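# Reverse the pivot pin so its head sits at yellow

## Task

The pivot pin was inserted from the wrong side. Take it out, flip it end for end, and reinsert it so its head rests against the yellow cheek, pushed fully in and passing through every part it currently goes through.

## Robot and tools

ROBOT. Two seven-joint xArm7 arms, left_arm and right_arm, each with a two-finger parallel gripper and a wrist camera. Nominal bases sit either side of the scene origin. Measured base positions in the scene frame: left_arm at (-0.003, +0.324, 0) m, right_arm at (-0.036, -0.363, 0) m, both turned almost zero about z. A two-camera stand is fixed behind the arms.

FRAMES. Scene frame: origin at table-top height midway between the nominal bases, +z up, +x out over the table, +y toward left_arm (arm names do not match image left/right). Fixed cameras and the table use the scene frame. Everything about a hand (positions, quaternions, velocities, Hand target, commanded offsets, wrist-camera poses) is in that arm's own base frame. Rotations turn about the Hand target's position. Gripper axes: fingers point along +z, close along y. end_effector_position is the pinch point between closed pads, roughly 2 cm short of the fingertips; closing pushes the tips about 10 mm further out along +z, mostly while the pads are still over 40 mm apart. Reported poses can be off by a few cm, more at long reach.

ROW FORMAT (shared by execute_actions and move). One row is 14 numbers, each in [-1, 1]: left_arm dx, dy, dz, rx, ry, rz, opening, then right_arm in the same order. Both arms are always included. The six pose numbers are an offset, not a pose: counted from that arm's Hand target as it stood when the action or move began, along that arm's base axes. Scale: 1.0 = 0.6 m for dx/dy/dz, 180 degrees for the rotation; rx, ry, rz form one rotation vector. A translation longer than 1.0 may be shortened along its direction. Sending six zeros re-requests the current Hand target. Opening is absolute, not an offset: +1 fully open (0.084 m), -1 closed. Any number sent is a command, so to keep a gripper unchanged resend its current command (see Tool commands).

execute_actions(actions, cameras). actions is a list of actions; each action is up to 15 rows, one per 1/30 s step, with the final row held to fill 15 steps. Every row in an action counts from the start pose of that action, not from the prior row; a repeated offset in a new action moves further. Images arrive only for an empty list or when cameras names them (["all"], [] or names).

move(target, speed, blend, opening_speed, blocking, cameras). target is one 14-number row or a list of up to 15 rows; every row is an offset from the same starting Hand targets. Straight-line paths, shorter rotation direction, all arms finish together, at least 0.5 s, capped at 10 s. speed: m/s, 0.002 to 1 (default 0.25), one value or one per target; rotation capped at twice that in rad/s. blend: corner rounding in m per target; 0 stops at each. opening_speed: per second on the -1..+1 scale, at least 0.2. blocking=false returns after about 0.5 s while motion continues. No obstacle avoidance. Faster moves overshoot and hit harder; aiming beyond a contact pushes harder. The result adds a move: line (done, off_target, moving, held, fault) and limits (paced = pose clipped, held = steps withheld). Done means within 3 mm and 2 degrees; neither done nor off_target says anything about contact.

wait(seconds 0-10), stop() to brake a running move, zoom_image(camera, region [x0,y0,x1,y1], up to 504x504 px, newest images only), clear_fault(arm) for a reported torque fault, read_manual(section) for licence text, finished_scene(scene) to end the scene irreversibly once the pin stays correct on its own.

CAMERAS: cam_head_left, cam_head_right, cam_high, cam_low, cam_left_wrist, cam_right_wrist, each 896x504.

CONTROL. Each step the commanded pose is clipped to 70 mm and 16 degrees from the measured gripper; Hand target shows the clipped result and is the base for the next offsets. A gripper often stops short; waiting does not fix it, a fresh command (even zeros) or the missing distance does. To end a push, command the target back past the gripper. Large wrist turns can swing the elbow. Joints drive at most 3.14 rad/s.

RESULTS. end_effector_position in m, quat_wxyz, velocities in m/s and rad/s, base frame. grip_measured is the measured opening on the command scale; the last Joint positions value is opening in m. Joint velocities may read within noise. Joint torques include arm weight and have offsets and noise; positive means increasing joint angle. execute_actions results list some per-step positions.

GRIPPING. To hold, command an opening well under grip_measured; lower squeezes harder, about 24 N per pad max for parts up to ~6 cm. Fast closing can squeeze harder.

AVOID. Drops, releasing moving parts, slamming, and hard pushes; anything leaving the table fails the task. Arm-on-arm contact, including one gripper closing on the other's fingers, can fail it; a clearance check blocks most approaches but not finger motion. Contact torque at a joint's limit (waist 44.1, shoulder 44.3, upper arm roll, elbow, forearm roll 28.2, wrist pitch 15.2, wrist roll 15.8 N m) causes a torque fault needing clear_fault; so does a motor saturated for 1 s or overloaded too long. Holding loads, reaching far, or pushing at unreachable poses heats motors: MOTOR HOT at 65 °C, braking stop at 80 °C for 30-60 s. The scene keeps running while you think, holding last commands.

Each tool is called after "Call:" as a command line: name --argument value for each argument, lists and objects as JSON in quotes; but a table of rows of numbers goes row by row, as --pt "numbers of a row", without its own name.

## Session

Call:
execute_actions --actions '[]'

Scene clock: 0.00 s.
left_arm: end_effector_position=(+0.6654, +0.1627, +0.1488) grip_measured=+1.00 end_effector_quat_wxyz=(+0.066, +0.887, +0.008, +0.457) | right_arm: end_effector_position=(+0.5258, +0.6136, +0.1752) grip_measured=+1.00 end_effector_quat_wxyz=(-0.335, +0.827, +0.394, +0.220)
Joint positions: left_arm=[0.823 0.623 -0.716 1.372 -1.776 0.034 2.137 0.084] | right_arm=[0.654 0.898 0.222 1.987 0.668 0.533 -0.64 0.084]
Joint velocities: within noise
Joint torques (N m): no reading
Motor temperatures (°C): left_arm=[39 40 33 41 40 31 47] | right_arm=[42 35 36 39 44 37 37]
Hand target: left_arm +0.6654, +0.1627, +0.1488; +0.066, +0.887, +0.008, +0.457 | right_arm +0.5258, +0.6136, +0.1752; -0.335, +0.827, +0.394, +0.220
Tool commands: left_gripper/opening=+1.0 right_gripper/opening=+1.0

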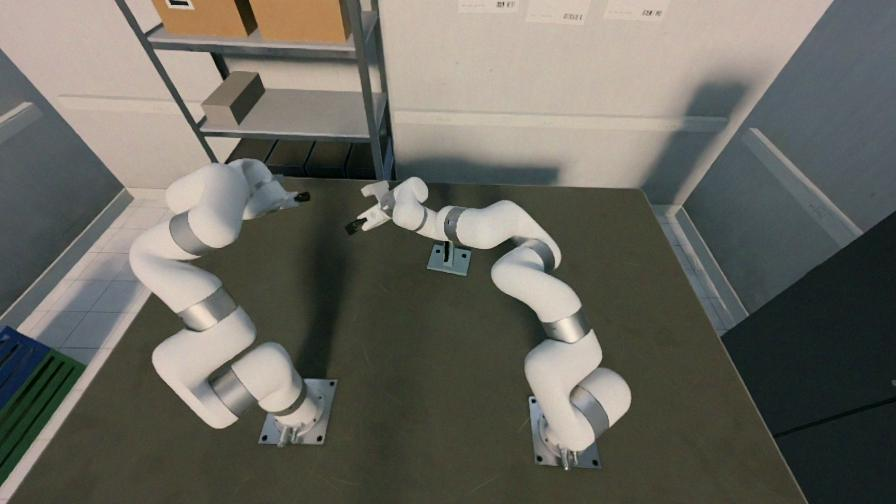

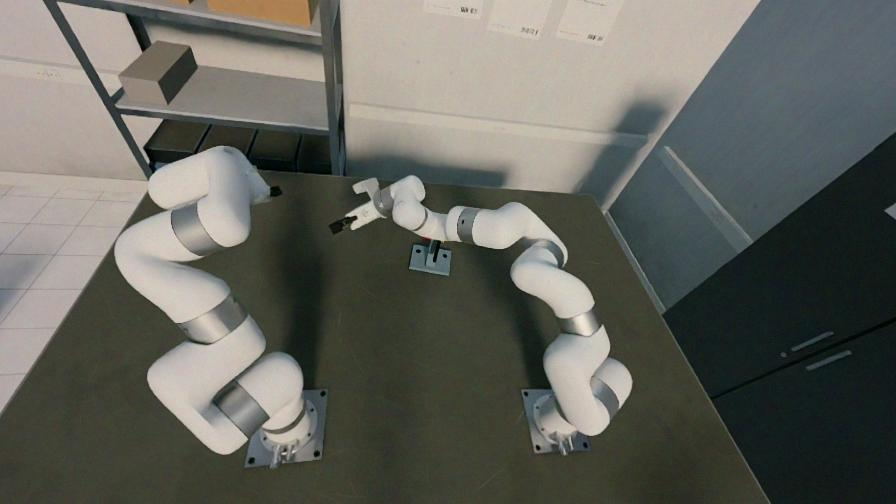

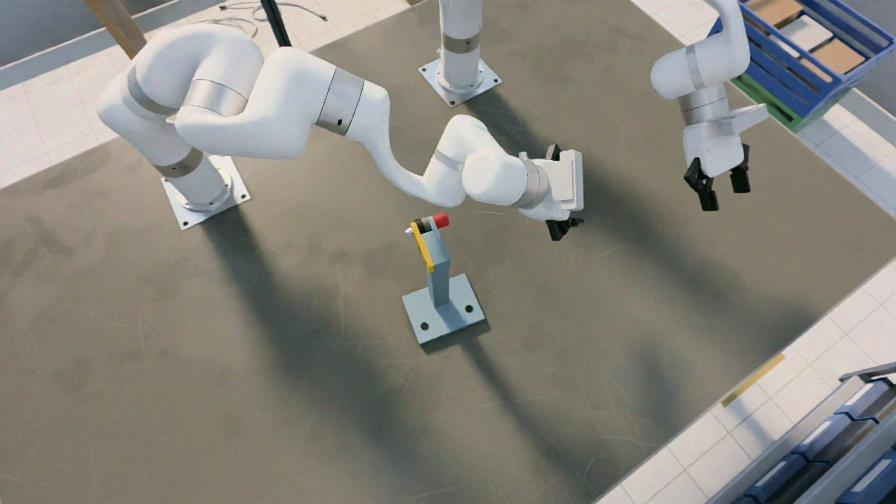

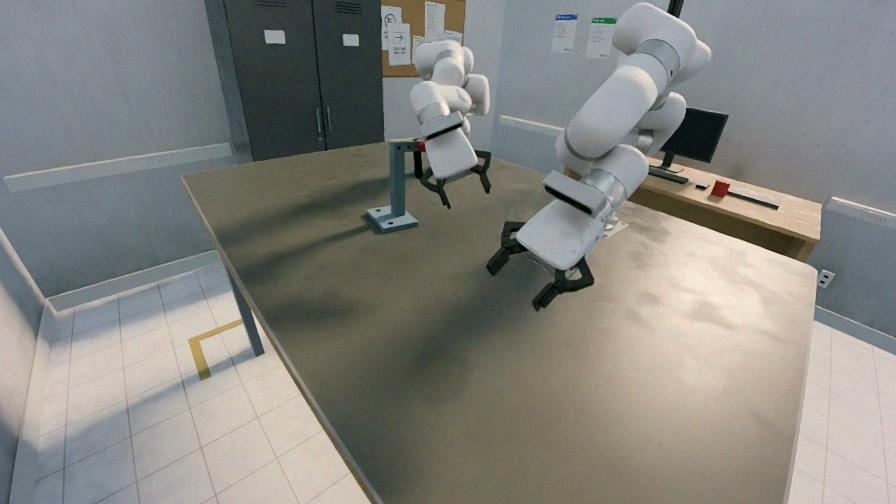

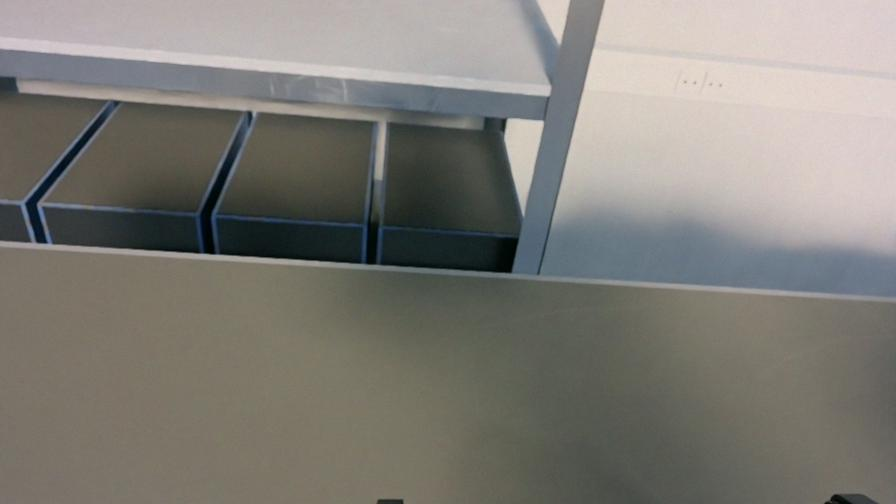

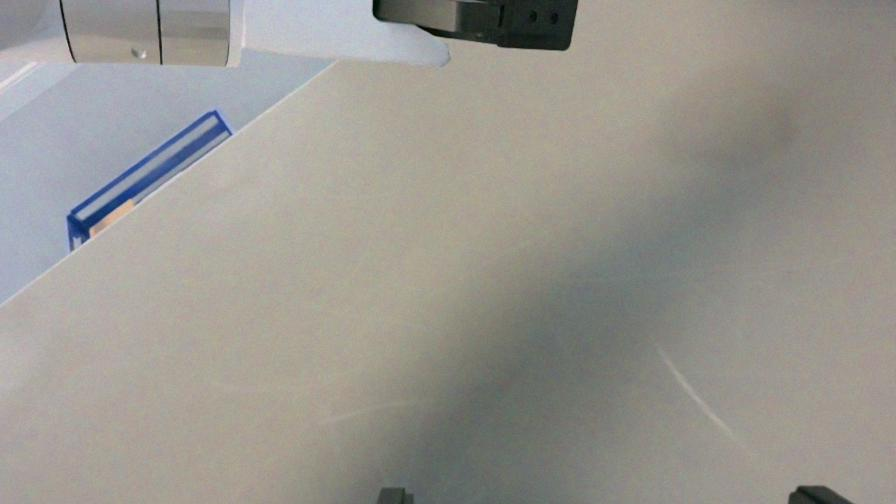

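Call:
zoom_image --camera "cam_high" --region '[380, 190, 510, 360]'

Call:
zoom_image --camera "cam_low" --region '[350, 120, 510, 240]'

Call:
zoom_image --camera "cam_head_left" --region '[400, 190, 520, 290]'

Call:
zoom_image --camera "cam_head_right" --region '[380, 190, 500, 290]'

Scaled by 2.965 from the camera's 896x504 image, which has a finer 1280x720 frame.

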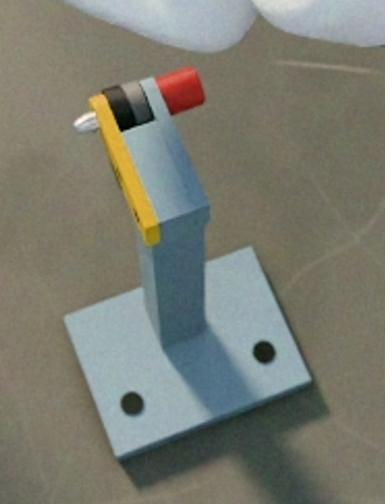

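Scaled by 3.150 from the camera's 896x504 image, which has a finer 1280x720 frame.

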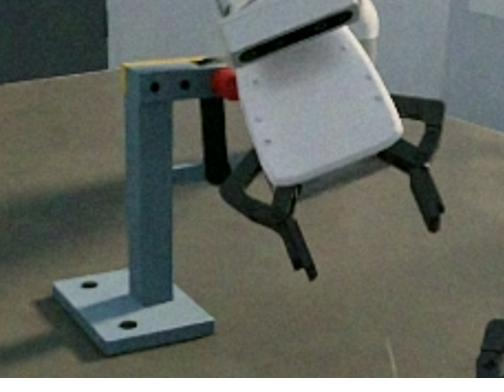

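Scaled by 4.200 from the camera's 896x504 image, which has a finer 1280x720 frame.

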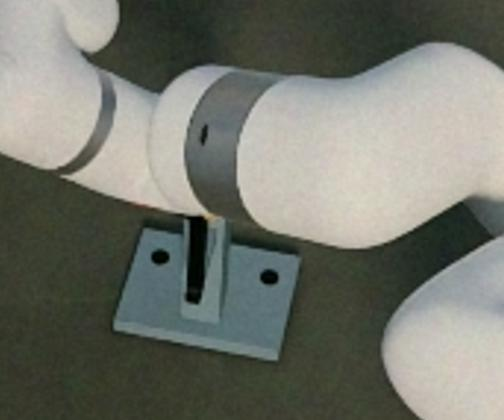

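Scaled by 4.200 from the camera's 896x504 image, which has a finer 1280x720 frame.

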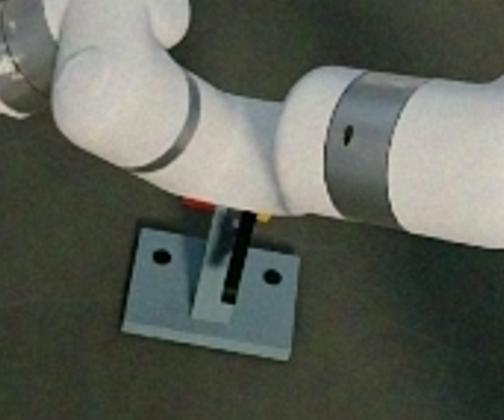

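Call:
move --pt "0 0 0.3 0 0 0 1 0 0 0.33 0 0 0 1" --pt "-0.19 -0.2 0.33 -0.2015 0.2695 0.453 1 -0.07 -0.9 0.37 -0.2265 0.1486 -0.2664 1" --blend '[0.05,0]' --speed 0.4 --cameras '["all"]'

Scene clock: 34.53 s.
left_arm: end_effector_position=(+0.5514, +0.0427, +0.3468) grip_measured=+1.00 end_effector_quat_wxyz=(+0.000, +0.706, +0.708, +0.000) | right_arm: end_effector_position=(+0.4838, +0.0736, +0.3972) grip_measured=+1.00 end_effector_quat_wxyz=(+0.000, +1.000, +0.000, -0.001)
Joint positions: left_arm=[0.709 0.379 -0.841 1.823 0.279 1.564 -1.67 0.084] | right_arm=[0.385 0.081 -0.25 1.697 0.019 1.62 0.136 0.084]
Joint torques (N m): left_arm=[-7.29 -17.7 -2.33 18.3 1.48 -0.12 -1.72] | right_arm=[-3.2 -13.19 -2.57 23.43 -4.22 0.32 -2.47]
Motor temperatures (°C): left_arm=[39 42 34 47 40 31 48] | right_arm=[42 39 36 49 44 37 37]
Hand target: left_arm +0.5514, +0.0427, +0.3468; +0.000, +0.706, +0.708, +0.000 | right_arm +0.4838, +0.0736, +0.3972; +0.000, +1.000, +0.000, -0.001
Off the commanded pose: left_arm 0.000 m, 0 deg | right_arm 0.000 m, 0 deg.
move: done; limits=paced

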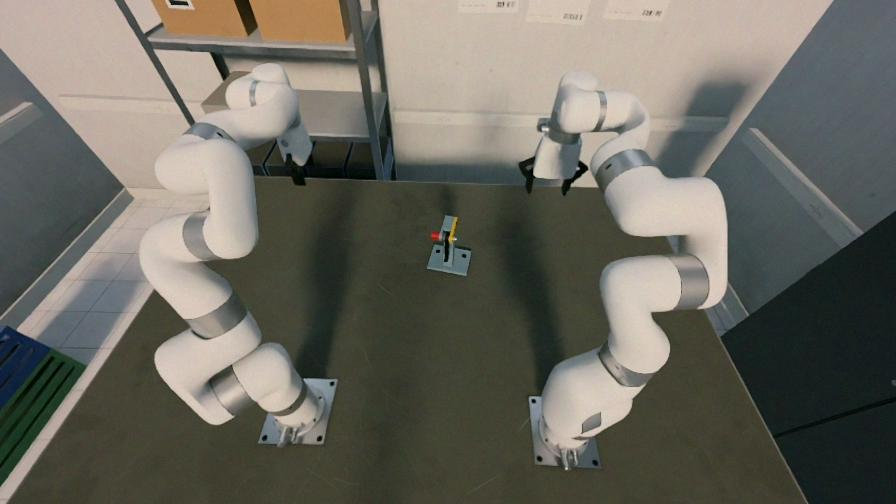

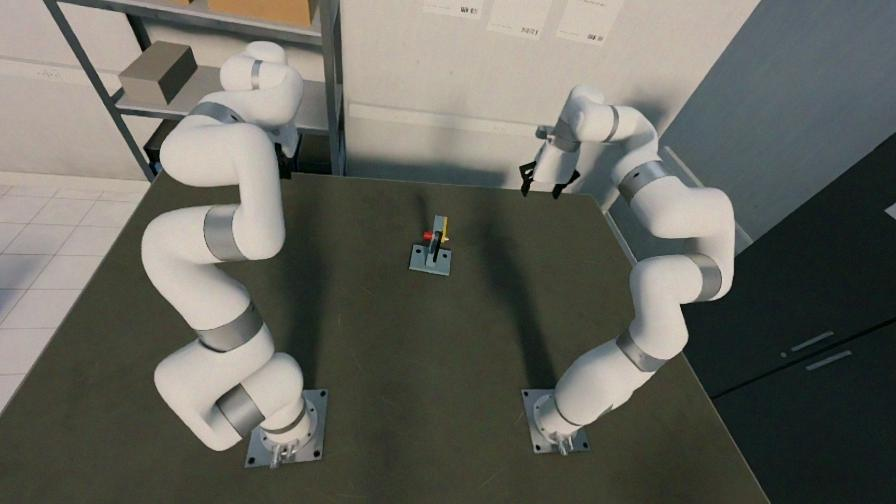

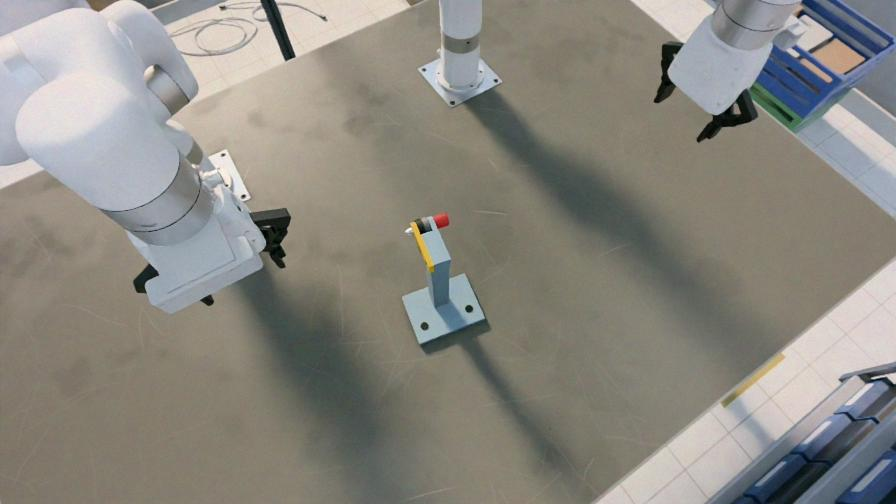

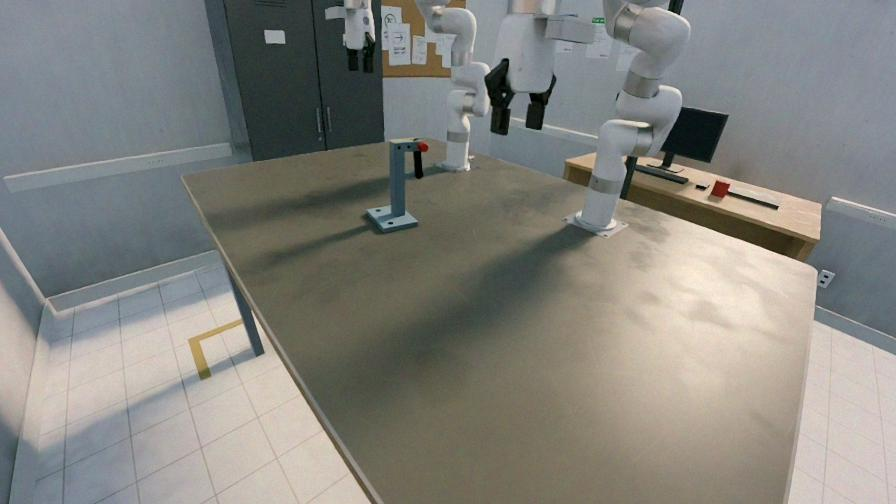

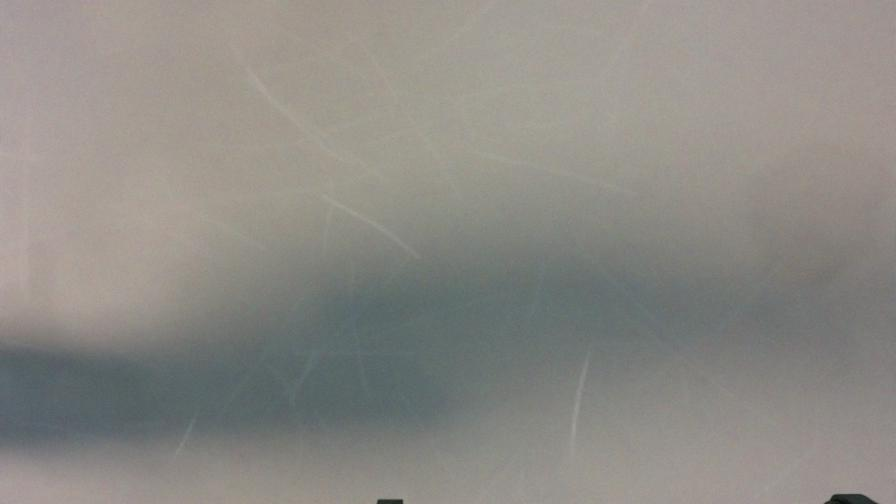

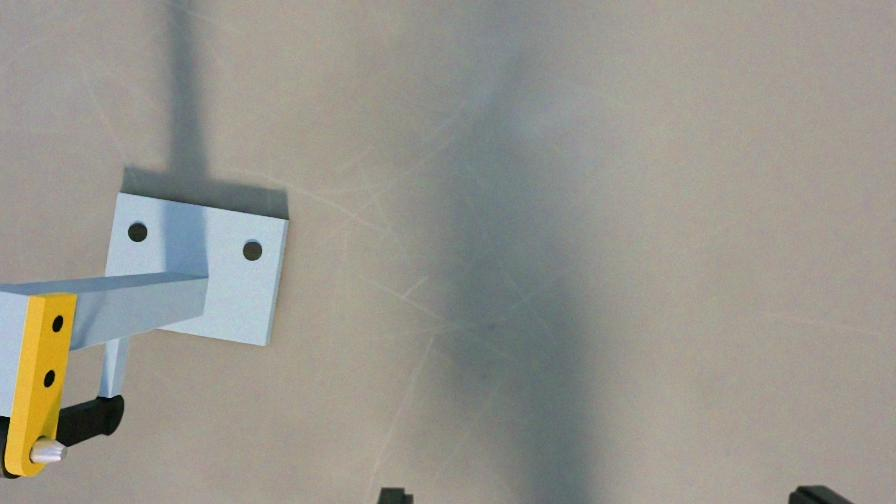

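Call:
move --target '[0,0,0,0,0,0,1,-0.1,0.2,0,0,0,0,1]' --cameras '["cam_right_wrist"]'

Call:
zoom_image --camera "cam_right_wrist" --region '[250, 60, 700, 504]'

Scene clock: 46.47 s.
left_arm: end_effector_position=(+0.5514, +0.0427, +0.3468) grip_measured=+1.00 end_effector_quat_wxyz=(+0.000, +0.706, +0.708, +0.000) | right_arm: end_effector_position=(+0.4238, +0.1935, +0.3971) grip_measured=+1.00 end_effector_quat_wxyz=(+0.000, +1.000, +0.000, -0.001)
Joint positions: left_arm=[0.709 0.379 -0.841 1.823 0.279 1.565 -1.67 0.084] | right_arm=[0.538 -0.007 -0.109 1.595 -0.001 1.604 0.429 0.084]
Joint torques (N m): left_arm=[-7.4 -17.37 -2.38 18.4 1.48 -0.09 -1.56] | right_arm=[3.67 -12.14 2.35 23.53 -4.07 -4.77 2.62]
Hand target: left_arm +0.5514, +0.0427, +0.3468; +0.000, +0.706, +0.708, +0.000 | right_arm +0.4238, +0.1936, +0.3972; +0.000, +1.000, +0.000, -0.001
Off the commanded pose: left_arm 0.000 m, 0 deg | right_arm 0.000 m, 0 deg.
move: done
Images, in order (width x height): cam_right_wrist 896x504.

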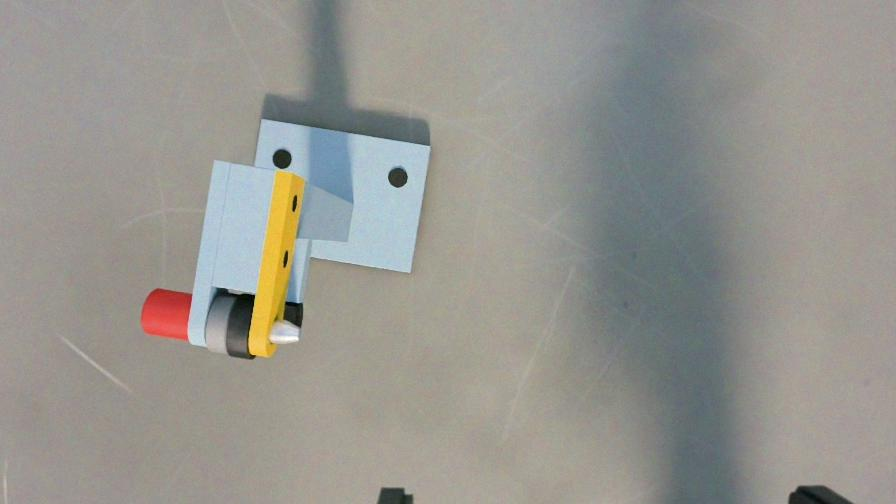

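Scaled by 1.120 from the camera's 896x504 image, which has a finer 1280x720 frame.

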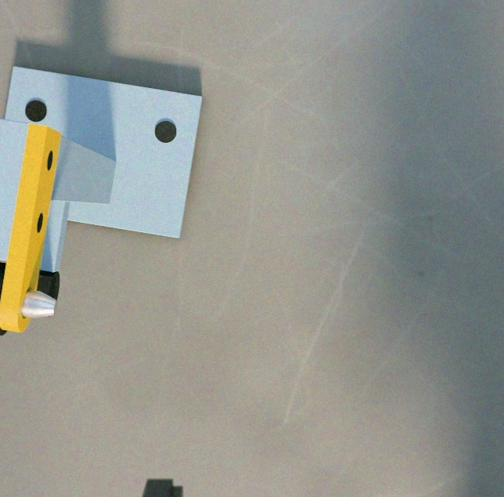

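Call:
move --target '[0,0,0,0,0,0,1,-0.195,0.292,-0.33,-0.0331,-0.4157,-0.0431,1]' --speed 0.4 --cameras '["cam_right_wrist"]'

Scene clock: 92.23 s.
left_arm: end_effector_position=(+0.5514, +0.0427, +0.3468) grip_measured=+1.00 end_effector_quat_wxyz=(+0.000, +0.706, +0.708, +0.000) | right_arm: end_effector_position=(+0.3068, +0.3688, +0.1992) grip_measured=+1.00 end_effector_quat_wxyz=(+0.049, +0.791, -0.063, +0.606)
Joint positions: left_arm=[0.709 0.379 -0.841 1.823 0.279 1.565 -1.67 0.084] | right_arm=[0.632 0.214 0.767 0.807 -1.519 1.465 2.481 0.084]
Joint torques (N m): left_arm=[-7.1 -17.4 -2.46 18.24 1.46 -0.09 -1.65] | right_arm=[3.81 -10.6 0.3 19.7 -5.88 4.33 2.58]
Motor temperatures (°C): left_arm=[39 41 33 52 40 31 48] | right_arm=[42 37 36 55 44 39 38]
Hand target: left_arm +0.5514, +0.0427, +0.3468; +0.000, +0.706, +0.708, +0.000 | right_arm +0.3068, +0.3688, +0.1992; +0.049, +0.791, -0.063, +0.606
Off the commanded pose: left_arm 0.000 m, 0 deg | right_arm 0.000 m, 0 deg.
move: done
Images, in order (width x height): cam_right_wrist 896x504.

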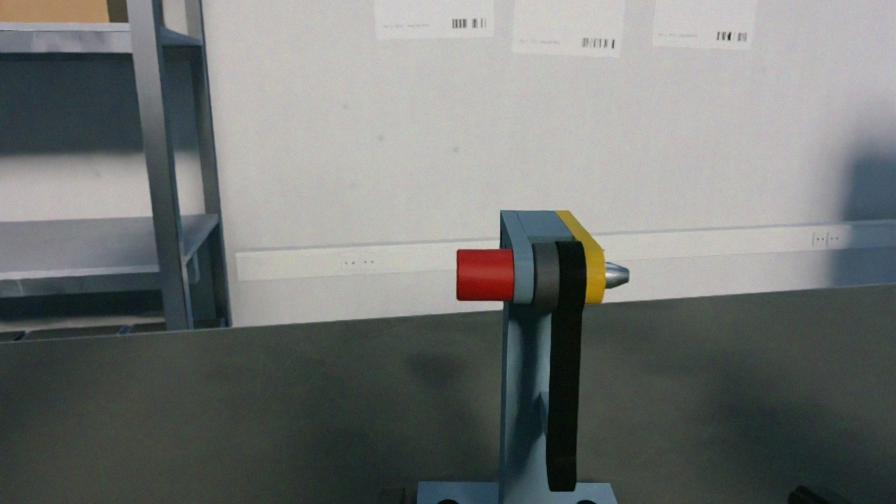

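Call:
zoom_image --camera "cam_right_wrist" --region '[420, 190, 660, 504]'

Call:
zoom_image --camera "cam_right_wrist" --region '[440, 200, 640, 320]'

Scaled by 1.605 from the camera's 896x504 image, which has a finer 1280x720 frame.

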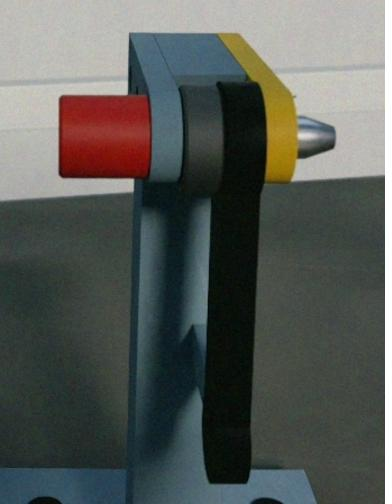

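Scaled by 2.520 from the camera's 896x504 image, which has a finer 1280x720 frame.

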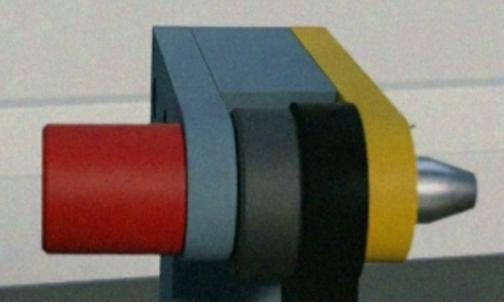

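Call:
move --target '[-0.204,-0.601,-0.078,0,0,-0.0628,0,0.1237,-0.0397,-0.0453,-0.0132,-0.0822,0,0]' --cameras '["cam_left_wrist","cam_right_wrist","cam_high","cam_low"]'

Scene clock: 178.57 s.
left_arm: end_effector_position=(+0.4290, -0.3179, +0.3000) grip_measured=-0.01 end_effector_quat_wxyz=(+0.000, +0.773, +0.635, +0.000) | right_arm: end_effector_position=(+0.3810, +0.3449, +0.1720) grip_measured=-0.01 end_effector_quat_wxyz=(+0.056, +0.705, -0.056, +0.704)
Joint positions: left_arm=[0.254 0.343 -1.076 1.567 0.304 1.407 -2.223 0.044] | right_arm=[0.659 0.46 0.595 0.819 -1.866 1.705 2.665 0.044]
Joint torques (N m): left_arm=[-6.65 -12.07 -3.47 18.52 1.48 -0.18 -1.7] | right_arm=[3.85 -14.01 1.67 16.85 -5.74 5.3 2.63]
Hand target: left_arm +0.4290, -0.3179, +0.3000; +0.000, +0.773, +0.635, +0.000 | right_arm +0.3811, +0.3449, +0.1720; +0.056, +0.705, -0.056, +0.704
Off the commanded pose: left_arm 0.000 m, 0 deg | right_arm 0.000 m, 0 deg.
move: done
Images, in order (width x height): cam_high 896x504, cam_low 896x504, cam_left_wrist 896x504, cam_right_wrist 896x504.

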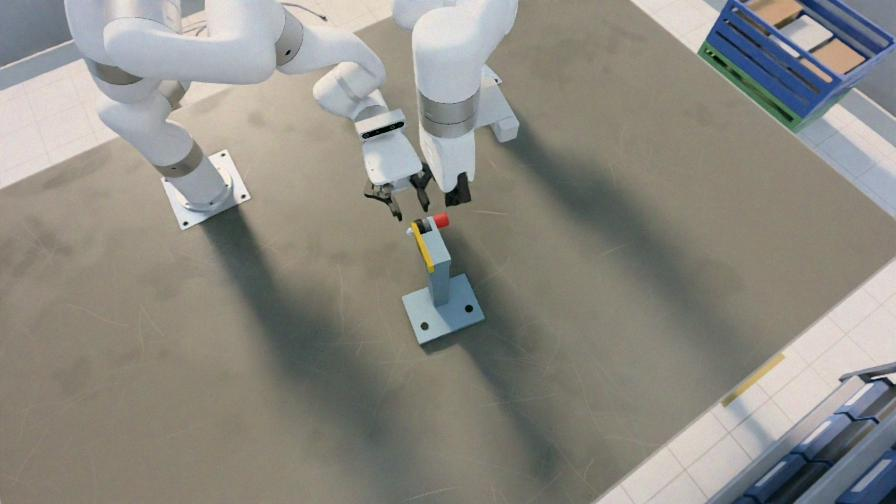

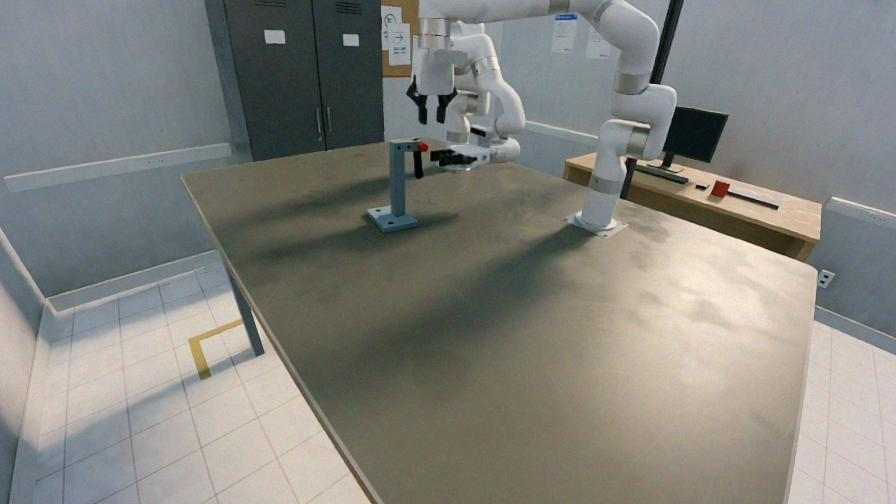

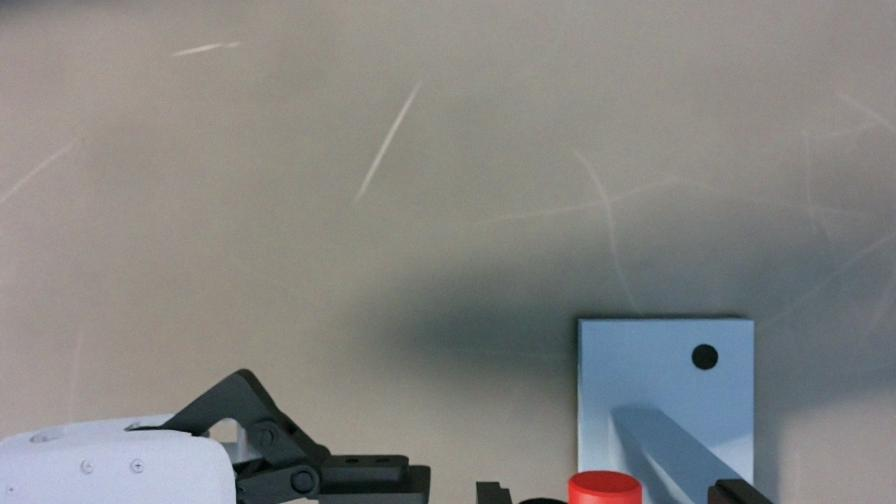

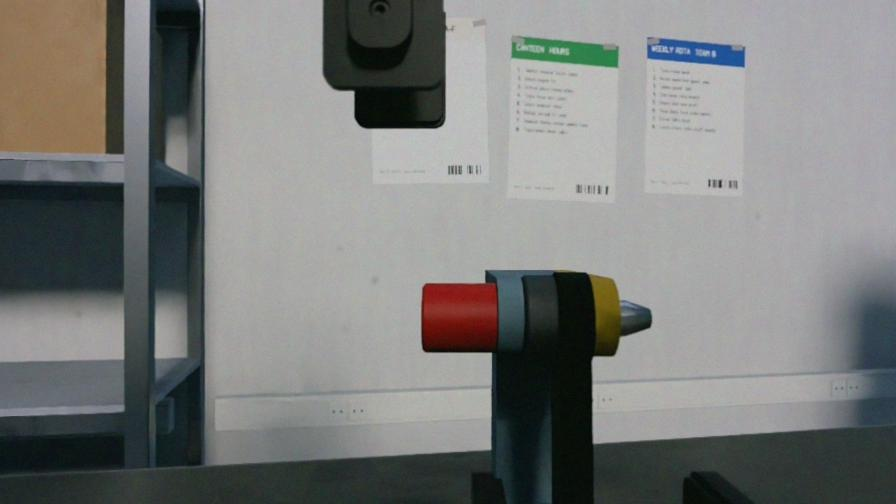

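Call:
move --target '[0.024,-0.0243,-0.0667,0,0,0,0.1,0.0562,-0.0183,0.0133,0,0,0,0]' --cameras '["cam_left_wrist","cam_right_wrist"]'

Scene clock: 204.03 s.
left_arm: end_effector_position=(+0.4434, -0.3325, +0.2600) grip_measured=+0.09 end_effector_quat_wxyz=(+0.000, +0.773, +0.635, +0.000) | right_arm: end_effector_position=(+0.4147, +0.3340, +0.1799) grip_measured=-0.01 end_effector_quat_wxyz=(+0.056, +0.705, -0.056, +0.704)
Joint positions: left_arm=[0.18 0.443 -1.031 1.56 0.386 1.34 -2.274 0.048] | right_arm=[0.6 0.43 0.557 0.823 -1.934 1.632 2.645 0.044]
Joint torques (N m): left_arm=[-6.91 -15.34 -5.6 18.12 1.55 -4.25 -1.62] | right_arm=[-3.09 -19.51 1.31 17.37 -5.91 0.2 -2.49]
Motor temperatures (°C): left_arm=[39 40 33 54 40 31 48] | right_arm=[42 37 36 50 44 39 38]
Hand target: left_arm +0.4434, -0.3325, +0.2600; +0.000, +0.773, +0.635, +0.000 | right_arm +0.4148, +0.3340, +0.1800; +0.056, +0.705, -0.056, +0.704
Off the commanded pose: left_arm 0.000 m, 0 deg | right_arm 0.000 m, 0 deg.
move: done
Images, in order (width x height): cam_left_wrist 896x504, cam_right_wrist 896x504.

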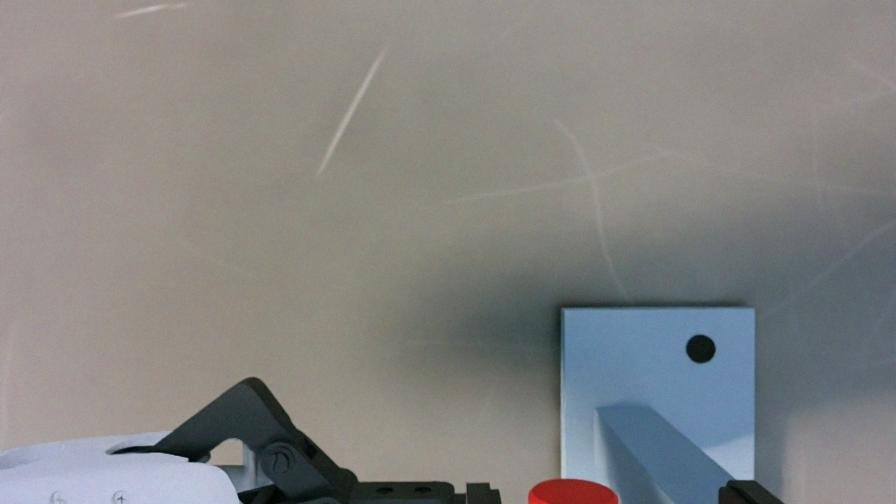

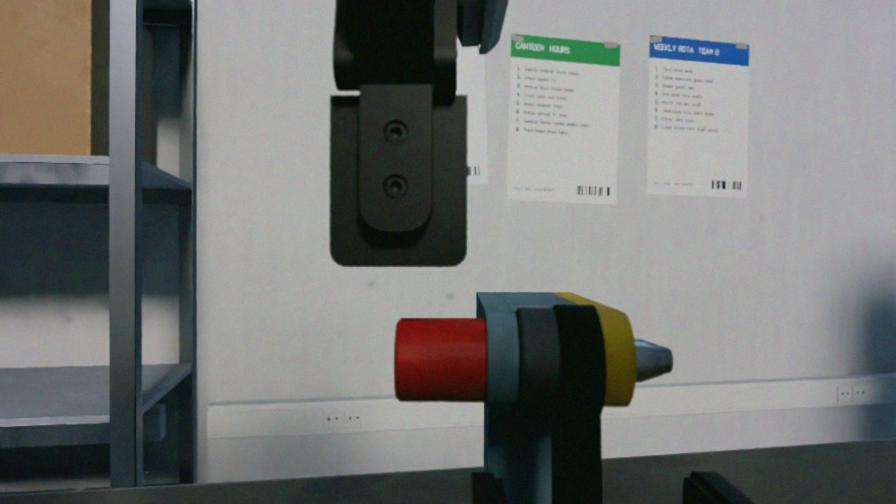

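Call:
move --target '[-0.0048,-0.0025,-0.0717,0,0,0,0.1,0.046,-0.0075,0.0067,0,0,0,0]' --speed 0.1 --cameras '["cam_left_wrist","cam_right_wrist","cam_high","cam_low"]'

Call:
zoom_image --camera "cam_high" --region '[360, 170, 500, 270]'

Call:
zoom_image --camera "cam_low" --region '[370, 100, 470, 200]'

Scene clock: 243.93 s.
left_arm: end_effector_position=(+0.4406, -0.3340, +0.2170) grip_measured=+0.09 end_effector_quat_wxyz=(+0.000, +0.773, +0.635, +0.000) | right_arm: end_effector_position=(+0.4423, +0.3295, +0.1840) grip_measured=-0.01 end_effector_quat_wxyz=(+0.056, +0.705, -0.056, +0.704)
Joint positions: left_arm=[0.185 0.465 -1.015 1.459 0.416 1.23 -2.301 0.048] | right_arm=[0.561 0.431 0.526 0.851 -1.989 1.582 2.627 0.044]
Joint torques (N m): left_arm=[-7.06 -15.21 -6.19 13.91 1.42 -4.23 -1.7] | right_arm=[-3.3 -14.57 1.31 17.68 -5.68 0.15 -2.46]
Hand target: left_arm +0.4405, -0.3340, +0.2170; +0.000, +0.773, +0.635, +0.000 | right_arm +0.4424, +0.3295, +0.1840; +0.056, +0.705, -0.056, +0.704
Off the commanded pose: left_arm 0.000 m, 0 deg | right_arm 0.000 m, 0 deg.
move: done
Images, in order (width x height): cam_high 896x504, cam_low 896x504, cam_left_wrist 896x504, cam_right_wrist 896x504.

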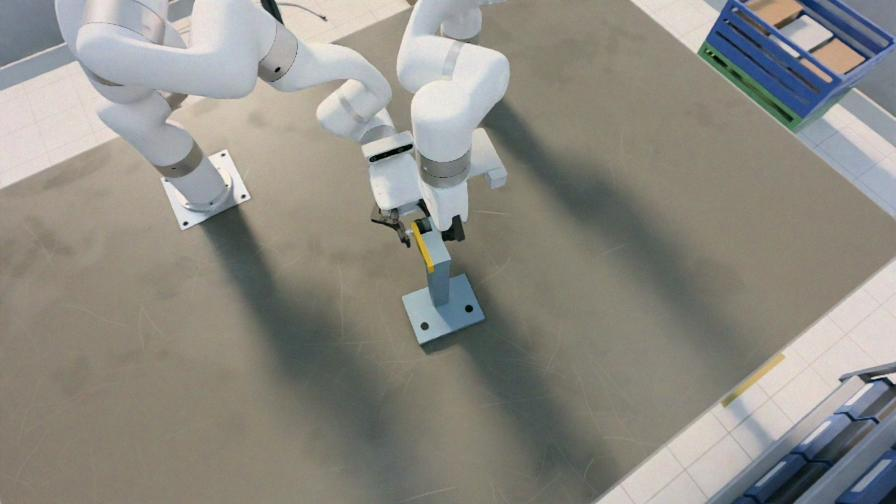

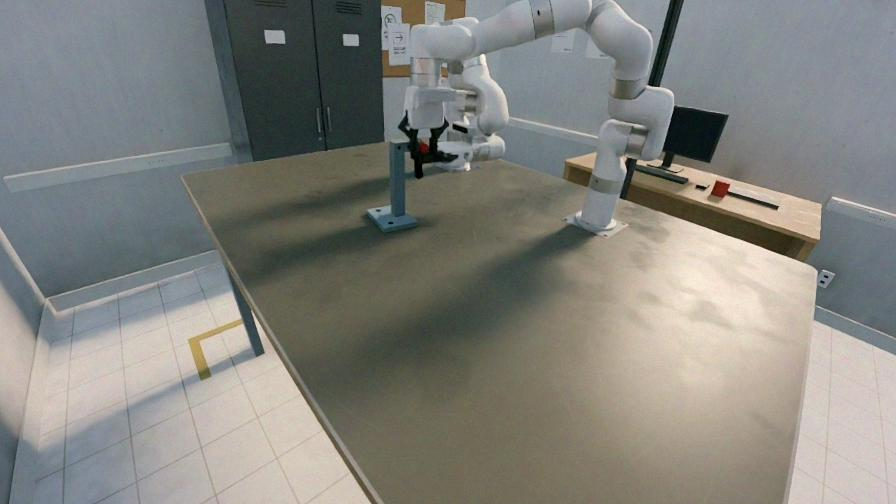

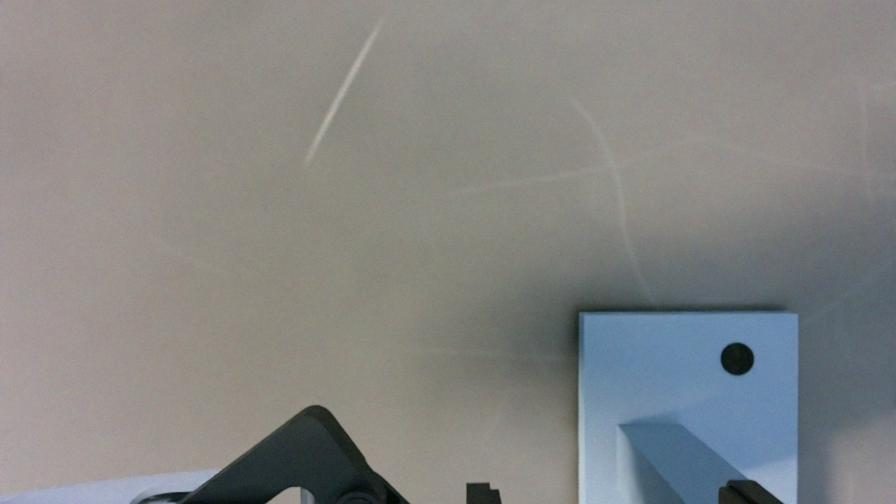

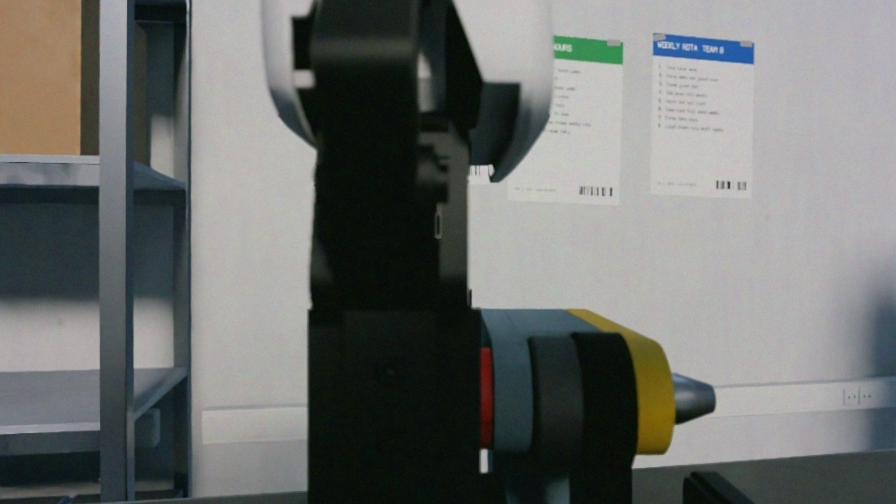

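Scaled by 3.600 from the camera's 896x504 image, which has a finer 1280x720 frame.

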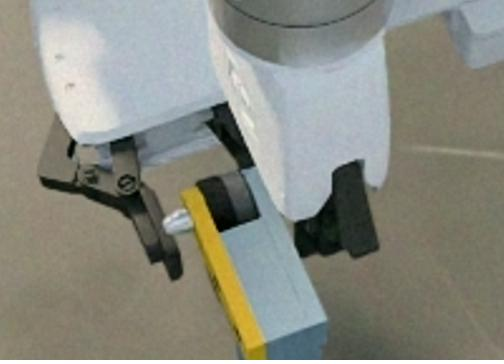

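Scaled by 5.040 from the camera's 896x504 image, which has a finer 1280x720 frame.

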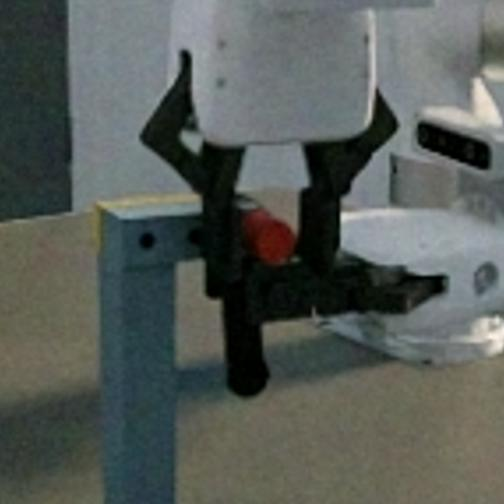

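Call:
move --pt "0 0 0.0167 0 0 0 0.1 0 0 0 0 0 0 -0.95" --pt "0 0 0.0167 0 0 0 -0.8 0 0 0 0 0 0 -0.95" --speed 0.1 --opening_speed 1 --cameras '["cam_right_wrist"]'

Scene clock: 258.20 s.
left_arm: end_effector_position=(+0.4405, -0.3340, +0.2270) grip_measured=-0.49 end_effector_quat_wxyz=(+0.000, +0.773, +0.635, +0.000) | right_arm: end_effector_position=(+0.4424, +0.3295, +0.1840) grip_measured=-0.78 end_effector_quat_wxyz=(+0.056, +0.705, -0.056, +0.704)
Joint positions: left_arm=[0.186 0.457 -1.021 1.479 0.407 1.254 -2.295 0.022] | right_arm=[0.561 0.431 0.526 0.851 -1.989 1.582 2.627 0.01]
Joint torques (N m): left_arm=[6.64 -25.46 -12.81 18.32 0.53 -5.24 1.25] | right_arm=[-2.36 -14.58 1.53 14.35 -3.33 0.84 -2.18]
Hand target: left_arm +0.4405, -0.3340, +0.2270; +0.000, +0.773, +0.635, +0.000 | right_arm +0.4424, +0.3295, +0.1840; +0.056, +0.705, -0.056, +0.704
Off the commanded pose: left_arm 0.000 m, 0 deg | right_arm 0.000 m, 0 deg.
move: done
Images, in order (width x height): cam_right_wrist 896x504.

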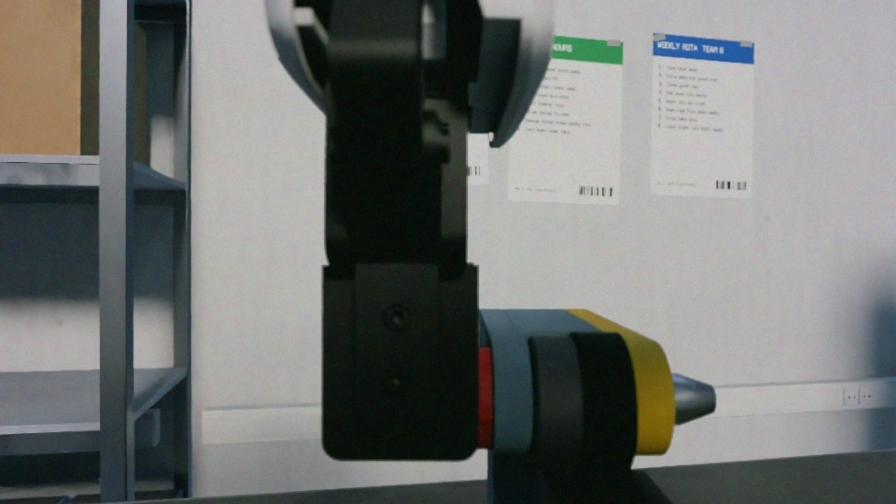

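Call:
move --target '[0,0,0,0,0,0,-0.8,0.0004,0.0025,0,0,0,0,-0.95]' --speed 0.03

Call:
move --target '[0.0033,0.0163,0,0,0,0,-0.9,0,0,0,0,0,0,-0.95]' --speed 0.05 --cameras '["cam_right_wrist"]'

Scene clock: 271.57 s.
left_arm: end_effector_position=(+0.4405, -0.3340, +0.2270) grip_measured=-0.49 end_effector_quat_wxyz=(+0.000, +0.773, +0.635, +0.000) | right_arm: end_effector_position=(+0.4426, +0.3308, +0.1840) grip_measured=-0.78 end_effector_quat_wxyz=(+0.057, +0.705, -0.056, +0.704)
Joint positions: left_arm=[0.186 0.457 -1.021 1.479 0.407 1.254 -2.295 0.022] | right_arm=[0.563 0.435 0.526 0.856 -1.989 1.583 2.625 0.01]
Joint torques (N m): left_arm=[6.57 -13.5 -5.98 18.15 1.47 -6.71 -1.88] | right_arm=[3.59 -12.94 5.28 22.05 -3.51 0.61 -2.69]
Hand target: left_arm +0.4405, -0.3340, +0.2270; +0.000, +0.773, +0.635, +0.000 | right_arm +0.4426, +0.3310, +0.1840; +0.056, +0.705, -0.056, +0.704
Off the commanded pose: left_arm 0.000 m, 0 deg | right_arm 0.000 m, 0 deg.
move: done

Scene clock: 272.40 s.
left_arm: end_effector_position=(+0.4425, -0.3242, +0.2270) grip_measured=-0.49 end_effector_quat_wxyz=(+0.000, +0.773, +0.635, +0.000) | right_arm: end_effector_position=(+0.4426, +0.3310, +0.1840) grip_measured=-0.78 end_effector_quat_wxyz=(+0.056, +0.705, -0.056, +0.704)
Joint positions: left_arm=[0.218 0.44 -1.028 1.458 0.395 1.245 -2.274 0.022] | right_arm=[0.563 0.435 0.526 0.856 -1.989 1.583 2.625 0.01]
Joint torques (N m): left_arm=[8.8 -28.51 -11.89 14 -0.27 -4.53 1.53] | right_arm=[0.96 -13.17 6.15 22.69 -10.33 -3.47 -2.91]
Hand target: left_arm +0.4425, -0.3242, +0.2270; +0.000, +0.773, +0.635, +0.000 | right_arm +0.4426, +0.3310, +0.1840; +0.056, +0.705, -0.056, +0.704
Off the commanded pose: left_arm 0.000 m, 0 deg | right_arm 0.000 m, 0 deg.
move: done
Images, in order (width x height): cam_right_wrist 896x504.

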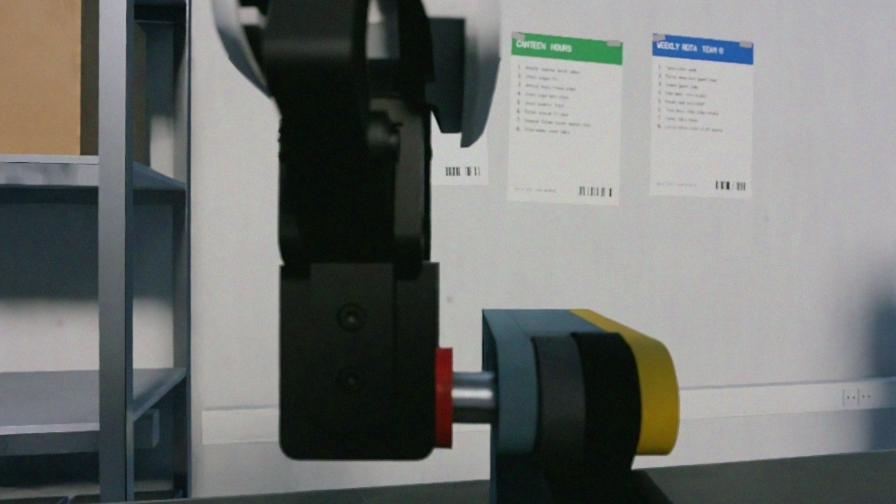

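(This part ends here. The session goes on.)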